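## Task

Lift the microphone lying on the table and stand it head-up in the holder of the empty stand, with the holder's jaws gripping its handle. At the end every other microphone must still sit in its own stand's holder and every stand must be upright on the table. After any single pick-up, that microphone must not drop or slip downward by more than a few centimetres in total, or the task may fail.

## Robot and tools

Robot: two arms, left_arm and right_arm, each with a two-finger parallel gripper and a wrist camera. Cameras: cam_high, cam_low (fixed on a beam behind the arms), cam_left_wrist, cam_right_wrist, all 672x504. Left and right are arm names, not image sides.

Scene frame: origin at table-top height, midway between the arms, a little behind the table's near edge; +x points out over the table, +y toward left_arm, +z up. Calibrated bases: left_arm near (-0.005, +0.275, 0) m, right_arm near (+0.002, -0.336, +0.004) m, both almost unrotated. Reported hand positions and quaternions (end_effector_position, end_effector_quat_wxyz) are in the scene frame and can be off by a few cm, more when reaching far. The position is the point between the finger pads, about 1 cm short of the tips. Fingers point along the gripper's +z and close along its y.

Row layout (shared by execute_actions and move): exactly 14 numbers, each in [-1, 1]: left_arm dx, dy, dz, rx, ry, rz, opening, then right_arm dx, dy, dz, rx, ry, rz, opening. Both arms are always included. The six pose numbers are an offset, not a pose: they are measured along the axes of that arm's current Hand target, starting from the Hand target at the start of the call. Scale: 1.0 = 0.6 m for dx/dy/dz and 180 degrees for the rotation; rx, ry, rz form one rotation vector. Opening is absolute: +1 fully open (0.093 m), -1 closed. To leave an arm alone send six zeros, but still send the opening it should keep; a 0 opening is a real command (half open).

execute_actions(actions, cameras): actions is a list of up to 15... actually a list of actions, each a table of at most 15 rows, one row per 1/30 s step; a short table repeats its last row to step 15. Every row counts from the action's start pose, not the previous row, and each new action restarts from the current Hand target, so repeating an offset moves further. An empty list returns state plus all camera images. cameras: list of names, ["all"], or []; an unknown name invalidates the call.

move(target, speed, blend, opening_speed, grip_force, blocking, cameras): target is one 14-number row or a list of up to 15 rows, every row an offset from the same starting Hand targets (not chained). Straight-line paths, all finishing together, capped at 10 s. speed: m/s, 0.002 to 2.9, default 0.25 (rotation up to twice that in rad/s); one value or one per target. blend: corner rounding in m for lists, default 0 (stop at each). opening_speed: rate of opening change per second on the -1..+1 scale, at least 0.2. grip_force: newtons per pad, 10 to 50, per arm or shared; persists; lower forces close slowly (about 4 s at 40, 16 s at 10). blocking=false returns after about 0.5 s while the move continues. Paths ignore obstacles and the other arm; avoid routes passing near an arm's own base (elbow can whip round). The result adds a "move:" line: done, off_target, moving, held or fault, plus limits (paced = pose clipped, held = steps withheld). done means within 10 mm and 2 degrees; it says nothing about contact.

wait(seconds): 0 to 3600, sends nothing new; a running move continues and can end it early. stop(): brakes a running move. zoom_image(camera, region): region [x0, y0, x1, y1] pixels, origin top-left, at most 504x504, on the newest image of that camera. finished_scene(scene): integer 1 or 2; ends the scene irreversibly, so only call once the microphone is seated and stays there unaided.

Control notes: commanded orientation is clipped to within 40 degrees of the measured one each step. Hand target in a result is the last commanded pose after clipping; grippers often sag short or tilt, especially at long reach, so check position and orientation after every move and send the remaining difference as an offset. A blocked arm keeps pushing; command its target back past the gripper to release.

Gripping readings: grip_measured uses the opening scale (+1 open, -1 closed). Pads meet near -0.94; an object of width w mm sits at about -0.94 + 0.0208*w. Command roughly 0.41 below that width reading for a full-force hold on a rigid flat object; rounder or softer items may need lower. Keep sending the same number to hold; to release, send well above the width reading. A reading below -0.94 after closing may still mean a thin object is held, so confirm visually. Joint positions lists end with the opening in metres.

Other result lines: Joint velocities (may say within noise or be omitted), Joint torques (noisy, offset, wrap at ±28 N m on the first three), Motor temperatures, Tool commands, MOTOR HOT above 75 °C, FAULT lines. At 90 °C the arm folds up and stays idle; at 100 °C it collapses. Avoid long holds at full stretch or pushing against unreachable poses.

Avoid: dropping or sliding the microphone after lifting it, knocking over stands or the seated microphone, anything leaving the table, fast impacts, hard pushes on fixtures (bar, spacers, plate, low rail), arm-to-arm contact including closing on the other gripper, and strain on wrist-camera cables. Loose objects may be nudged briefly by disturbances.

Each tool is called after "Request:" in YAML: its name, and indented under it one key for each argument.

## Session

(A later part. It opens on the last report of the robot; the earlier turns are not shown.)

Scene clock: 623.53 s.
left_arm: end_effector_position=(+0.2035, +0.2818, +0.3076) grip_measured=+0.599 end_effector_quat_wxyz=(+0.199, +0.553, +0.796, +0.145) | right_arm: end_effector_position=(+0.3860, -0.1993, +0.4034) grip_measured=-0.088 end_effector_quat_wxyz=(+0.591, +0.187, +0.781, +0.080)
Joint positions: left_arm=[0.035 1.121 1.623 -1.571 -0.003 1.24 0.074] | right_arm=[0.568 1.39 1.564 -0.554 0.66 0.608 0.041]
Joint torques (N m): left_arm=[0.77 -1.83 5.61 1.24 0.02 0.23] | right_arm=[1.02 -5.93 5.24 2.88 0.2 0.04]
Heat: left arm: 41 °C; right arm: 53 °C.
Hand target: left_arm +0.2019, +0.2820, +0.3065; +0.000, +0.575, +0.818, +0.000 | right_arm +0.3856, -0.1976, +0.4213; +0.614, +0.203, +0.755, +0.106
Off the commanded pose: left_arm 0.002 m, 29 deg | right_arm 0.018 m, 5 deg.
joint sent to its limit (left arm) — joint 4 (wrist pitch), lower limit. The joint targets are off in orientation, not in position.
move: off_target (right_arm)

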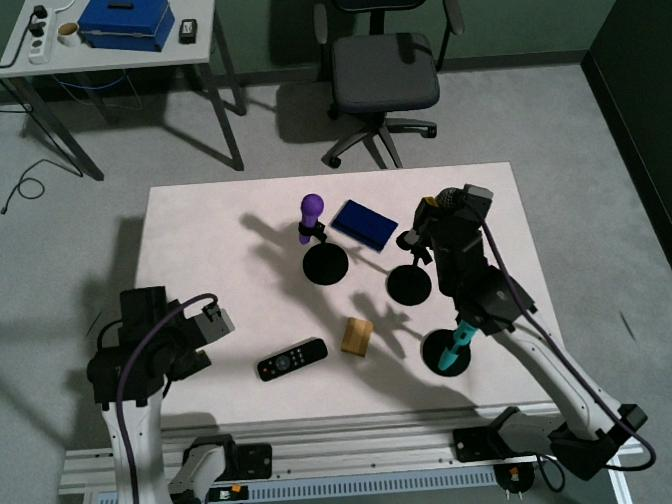

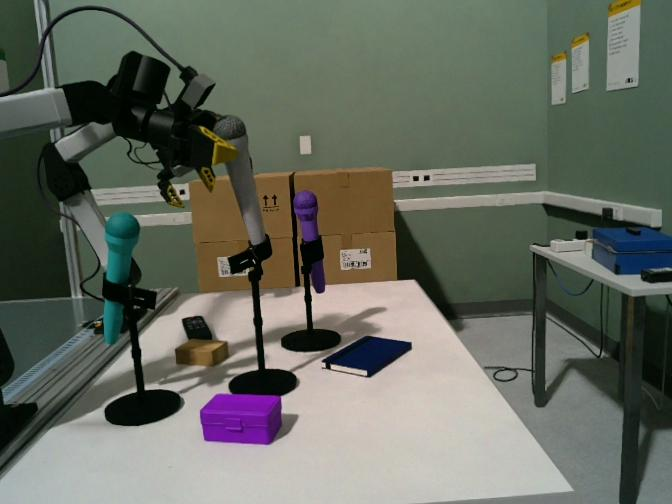

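Request:
move:
  target: [0,0,0,0,0,0,0.6,0.076,-0.004,0.019,0,0,0,-0.5]
  speed: 0.08
  cameras: ["cam_high","cam_low"]

Request:
zoom_image:
  camera: "cam_high"
  region: [370, 160, 490, 280]

Request:
zoom_image:
  camera: "cam_low"
  region: [190, 130, 330, 290]

Scene clock: 632.87 s.
left_arm: end_effector_position=(+0.2035, +0.2818, +0.3076) grip_measured=+0.599 end_effector_quat_wxyz=(+0.199, +0.553, +0.796, +0.145) | right_arm: end_effector_position=(+0.3905, -0.1818, +0.3616) grip_measured=-0.088 end_effector_quat_wxyz=(+0.594, +0.190, +0.777, +0.085)
Joint positions: left_arm=[0.035 1.121 1.623 -1.571 -0.003 1.24 0.074] | right_arm=[0.61 1.385 1.378 -0.373 0.7 0.631 0.041]
Joint torques (N m): left_arm=[0.76 -1.94 5.57 1.21 0.03 0.24] | right_arm=[1.18 -6.63 5.3 2.74 0.23 -0.08]
Heat: left arm: 41 °C; right arm: 52 °C.
Hand target: left_arm +0.2019, +0.2820, +0.3065; +0.000, +0.575, +0.818, +0.000 | right_arm +0.3888, -0.1808, +0.3774; +0.614, +0.203, +0.755, +0.106
Off the commanded pose: left_arm 0.002 m, 29 deg | right_arm 0.016 m, 4 deg.
joint sent to its limit (left arm) — joint 4 (wrist pitch), lower limit. The joint targets are off in orientation, not in position.
move: off_target (right_arm)

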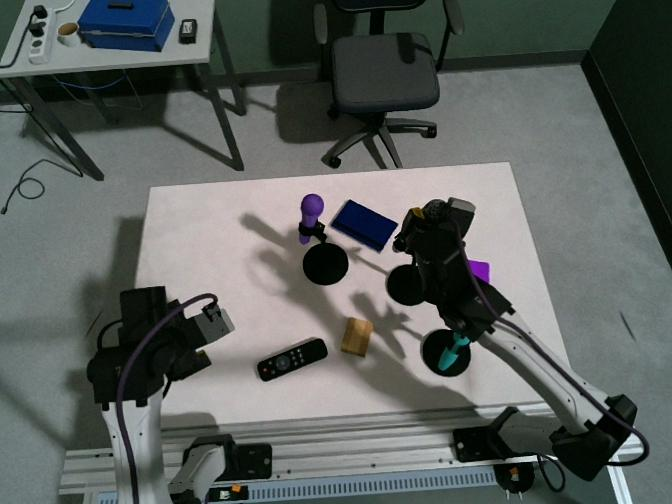

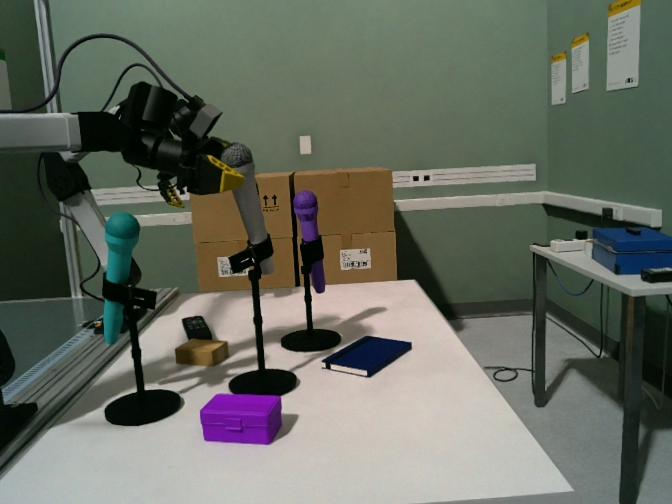

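Scaled by 4.200.

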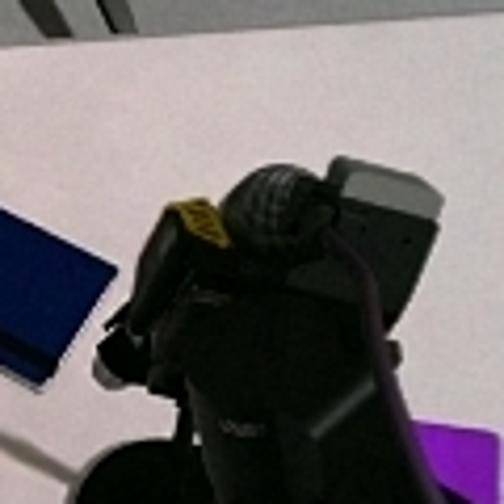

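Scaled by 3.150.

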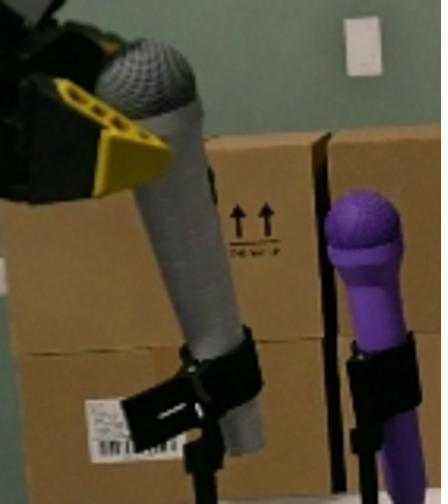

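Request:
move:
  target: [0,0,0,0,0,0,0.6,0.068,-0.007,0.017,0,0,0,-0.5]
  speed: 0.08
  cameras: ["cam_high","cam_low"]

Request:
zoom_image:
  camera: "cam_low"
  region: [190, 130, 330, 290]

Scene clock: 641.67 s.
left_arm: end_effector_position=(+0.2035, +0.2818, +0.3076) grip_measured=+0.599 end_effector_quat_wxyz=(+0.199, +0.553, +0.796, +0.145) | right_arm: end_effector_position=(+0.3913, -0.1707, +0.3327) grip_measured=-0.088 end_effector_quat_wxyz=(+0.604, +0.193, +0.767, +0.093)
Joint positions: left_arm=[0.035 1.121 1.623 -1.571 -0.003 1.24 0.074] | right_arm=[0.641 1.383 1.233 -0.202 0.733 0.637 0.041]
Joint torques (N m): left_arm=[0.65 -1.8 5.75 1.24 0.02 0.21] | right_arm=[1.02 -5.08 5.22 2.58 0.22 0]
Heat: left arm: 41 °C; right arm: 52 °C.
Hand target: left_arm +0.2019, +0.2820, +0.3065; +0.000, +0.575, +0.818, +0.000 | right_arm +0.3914, -0.1677, +0.3372; +0.614, +0.203, +0.755, +0.106
Off the commanded pose: left_arm 0.002 m, 29 deg | right_arm 0.006 m, 3 deg.
joint sent to its limit (left arm) — joint 4 (wrist pitch), lower limit. The joint targets are off in orientation, not in position.
move: off_target (right_arm)

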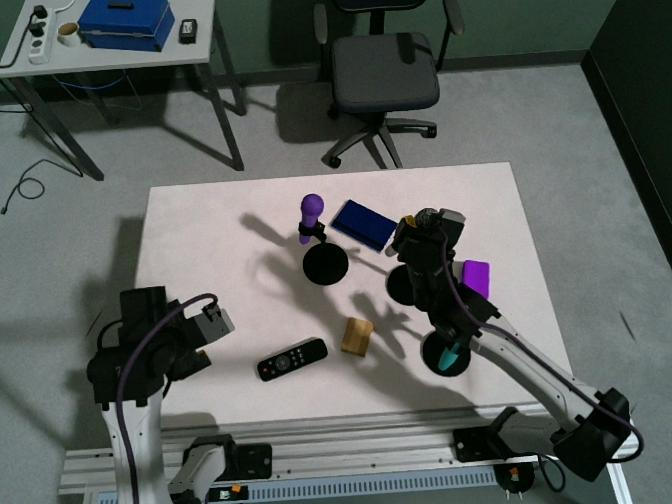

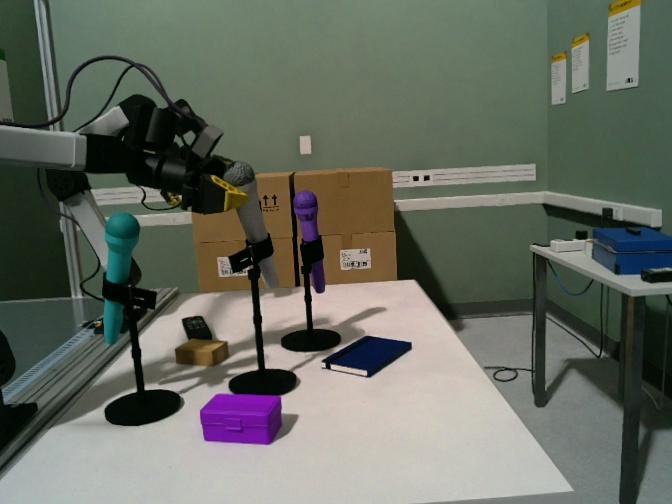

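Scaled by 3.150.

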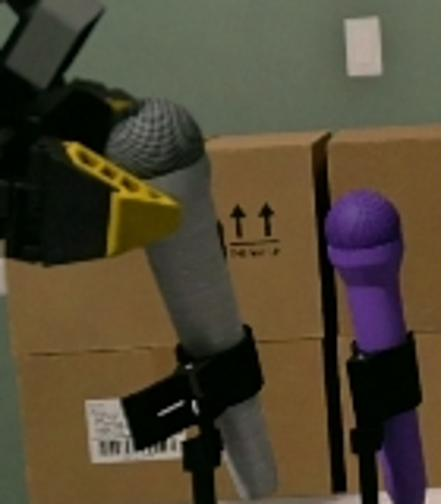

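Request:
move:
  target: [0,0,0,0,0,0,0.6,0.058,-0.006,0.011,0,0.008,0,-0.5]
  speed: 0.08
  cameras: ["cam_high","cam_low"]

Request:
zoom_image:
  camera: "cam_low"
  region: [190, 130, 330, 290]

Scene clock: 648.13 s.
left_arm: end_effector_position=(+0.2035, +0.2818, +0.3076) grip_measured=+0.599 end_effector_quat_wxyz=(+0.199, +0.553, +0.796, +0.145) | right_arm: end_effector_position=(+0.3890, -0.1639, +0.3142) grip_measured=-0.088 end_effector_quat_wxyz=(+0.608, +0.200, +0.761, +0.103)
Joint positions: left_arm=[0.035 1.121 1.623 -1.571 -0.003 1.24 0.074] | right_arm=[0.663 1.383 1.147 -0.103 0.751 0.659 0.041]
Joint torques (N m): left_arm=[0.81 -1.87 5.61 1.23 0.01 0.24] | right_arm=[1.25 -3.17 4.92 2.35 0.09 0.05]
Heat: left arm: 41 °C; right arm: 51 °C.
Hand target: left_arm +0.2019, +0.2820, +0.3065; +0.000, +0.575, +0.818, +0.000 | right_arm +0.3915, -0.1564, +0.3035; +0.605, +0.202, +0.763, +0.108
Off the commanded pose: left_arm 0.002 m, 29 deg | right_arm 0.013 m, 1 deg.
joint sent to its limit (left arm) — joint 4 (wrist pitch), lower limit. The joint targets are off in orientation, not in position.
move: off_target (right_arm)

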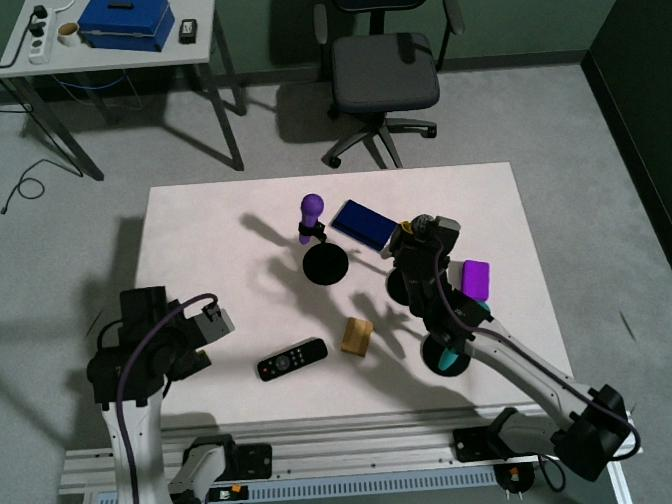

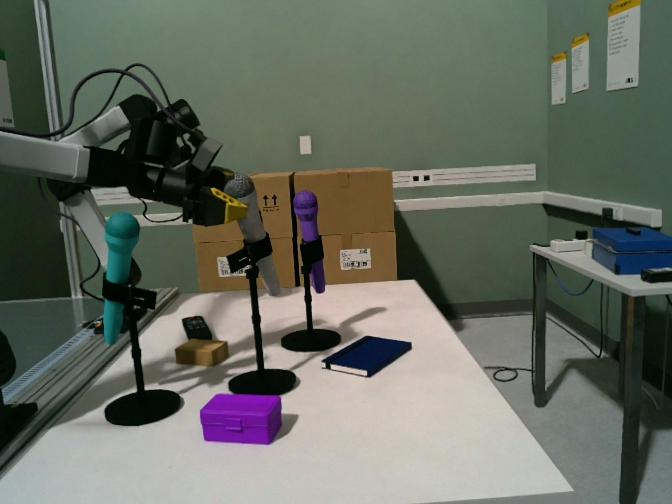

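Scaled by 3.150.

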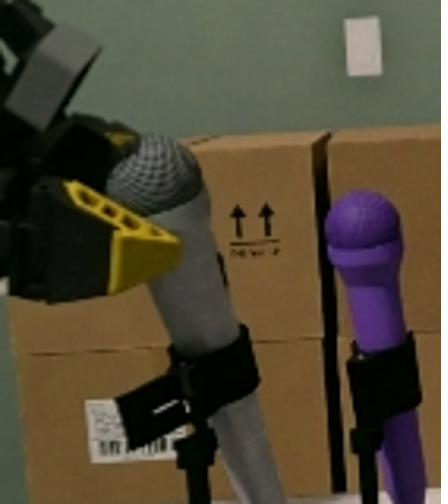

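Request:
move:
  target:
    - [0,0,0,0,0,0,0.6,-0.016,-0.003,-0.003,0,0,0,-0.5]
    - [0,0,0,0,0,0,0.6,-0.016,-0.003,-0.003,0,0,0,0.5]
  speed: 0.05
  opening_speed: 0.25
  cameras: ["cam_high","cam_low"]

Request:
zoom_image:
  camera: "cam_low"
  region: [190, 130, 330, 290]

Scene clock: 660.63 s.
left_arm: end_effector_position=(+0.2035, +0.2818, +0.3076) grip_measured=+0.599 end_effector_quat_wxyz=(+0.199, +0.553, +0.796, +0.145) | right_arm: end_effector_position=(+0.3893, -0.1633, +0.3135) grip_measured=+0.498 end_effector_quat_wxyz=(+0.607, +0.199, +0.762, +0.104)
Joint positions: left_arm=[0.035 1.121 1.623 -1.571 -0.003 1.24 0.074] | right_arm=[0.663 1.384 1.147 -0.103 0.748 0.659 0.069]
Joint torques (N m): left_arm=[0.73 -2 5.83 1.24 0.03 0.21] | right_arm=[0.08 -4.44 6.22 2.02 -0.07 -0.02]
Heat: left arm: 41 °C; right arm: 51 °C.
Hand target: left_arm +0.2019, +0.2820, +0.3065; +0.000, +0.575, +0.818, +0.000 | right_arm +0.3912, -0.1620, +0.3117; +0.605, +0.202, +0.763, +0.109
Off the commanded pose: left_arm 0.002 m, 29 deg | right_arm 0.003 m, 1 deg.
joint sent to its limit (left arm) — joint 4 (wrist pitch), lower limit. The joint targets are off in orientation, not in position.
move: done

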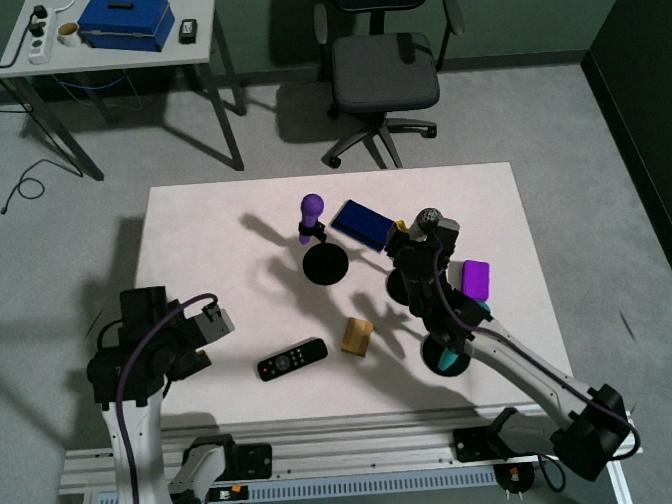

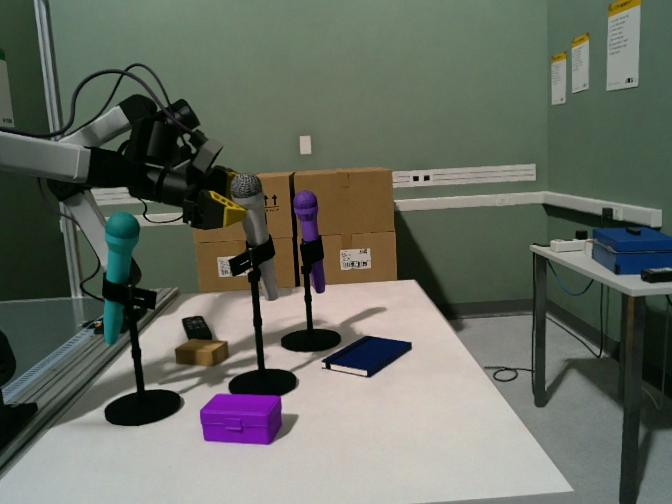

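Scaled by 3.150.

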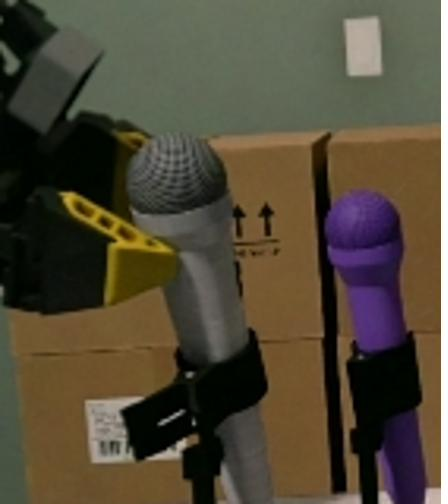

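Request:
move:
  target:
    - [0,0,0,0,0,0,0.6,0,0,0,0,0,0,1]
    - [0,0,0,0,0,0,0.6,0,0,-0.23,0,0,0,1]
  speed: 0.1
  opening_speed: 0.5
  cameras: ["cam_high","cam_low"]

Request:
zoom_image:
  camera: "cam_low"
  region: [190, 130, 330, 290]

Scene clock: 669.80 s.
left_arm: end_effector_position=(+0.2035, +0.2818, +0.3076) grip_measured=+0.599 end_effector_quat_wxyz=(+0.199, +0.553, +0.796, +0.145) | right_arm: end_effector_position=(+0.2600, -0.1460, +0.3313) grip_measured=+1.000 end_effector_quat_wxyz=(+0.597, +0.184, +0.774, +0.102)
Joint positions: left_arm=[0.035 1.121 1.623 -1.571 -0.003 1.24 0.074] | right_arm=[1.09 1.174 1.169 -0.633 1.099 0.985 0.093]
Joint torques (N m): left_arm=[0.68 -1.63 5.59 1.21 -0.03 0.19] | right_arm=[0.77 -3.36 8.29 1.38 0.54 0.12]
Heat: left arm: 41 °C; right arm: 52 °C.
Hand target: left_arm +0.2019, +0.2820, +0.3065; +0.000, +0.575, +0.818, +0.000 | right_arm +0.2578, -0.1512, +0.3456; +0.605, +0.202, +0.763, +0.109
Off the commanded pose: left_arm 0.002 m, 29 deg | right_arm 0.015 m, 3 deg.
joint sent to its limit (left arm) — joint 4 (wrist pitch), lower limit. The joint targets are off in orientation, not in position.
move: off_target (right_arm)

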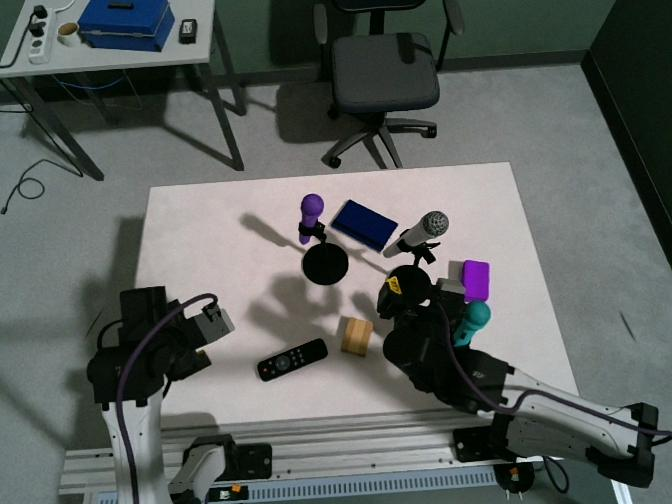

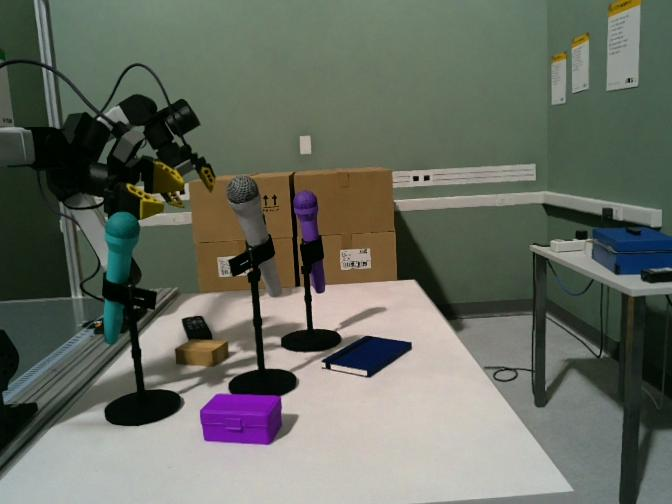

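Scaled by 3.150.

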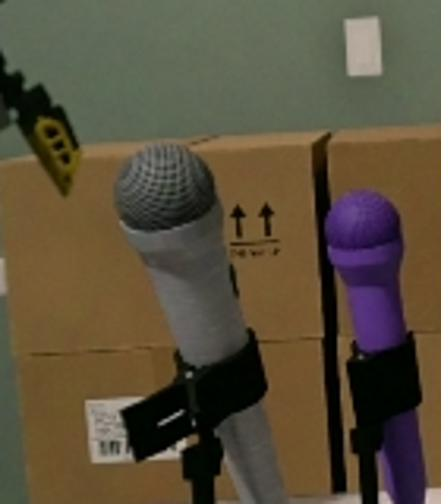

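Request:
finished_scene:
  scene: 2

The scene is finished: the task was done.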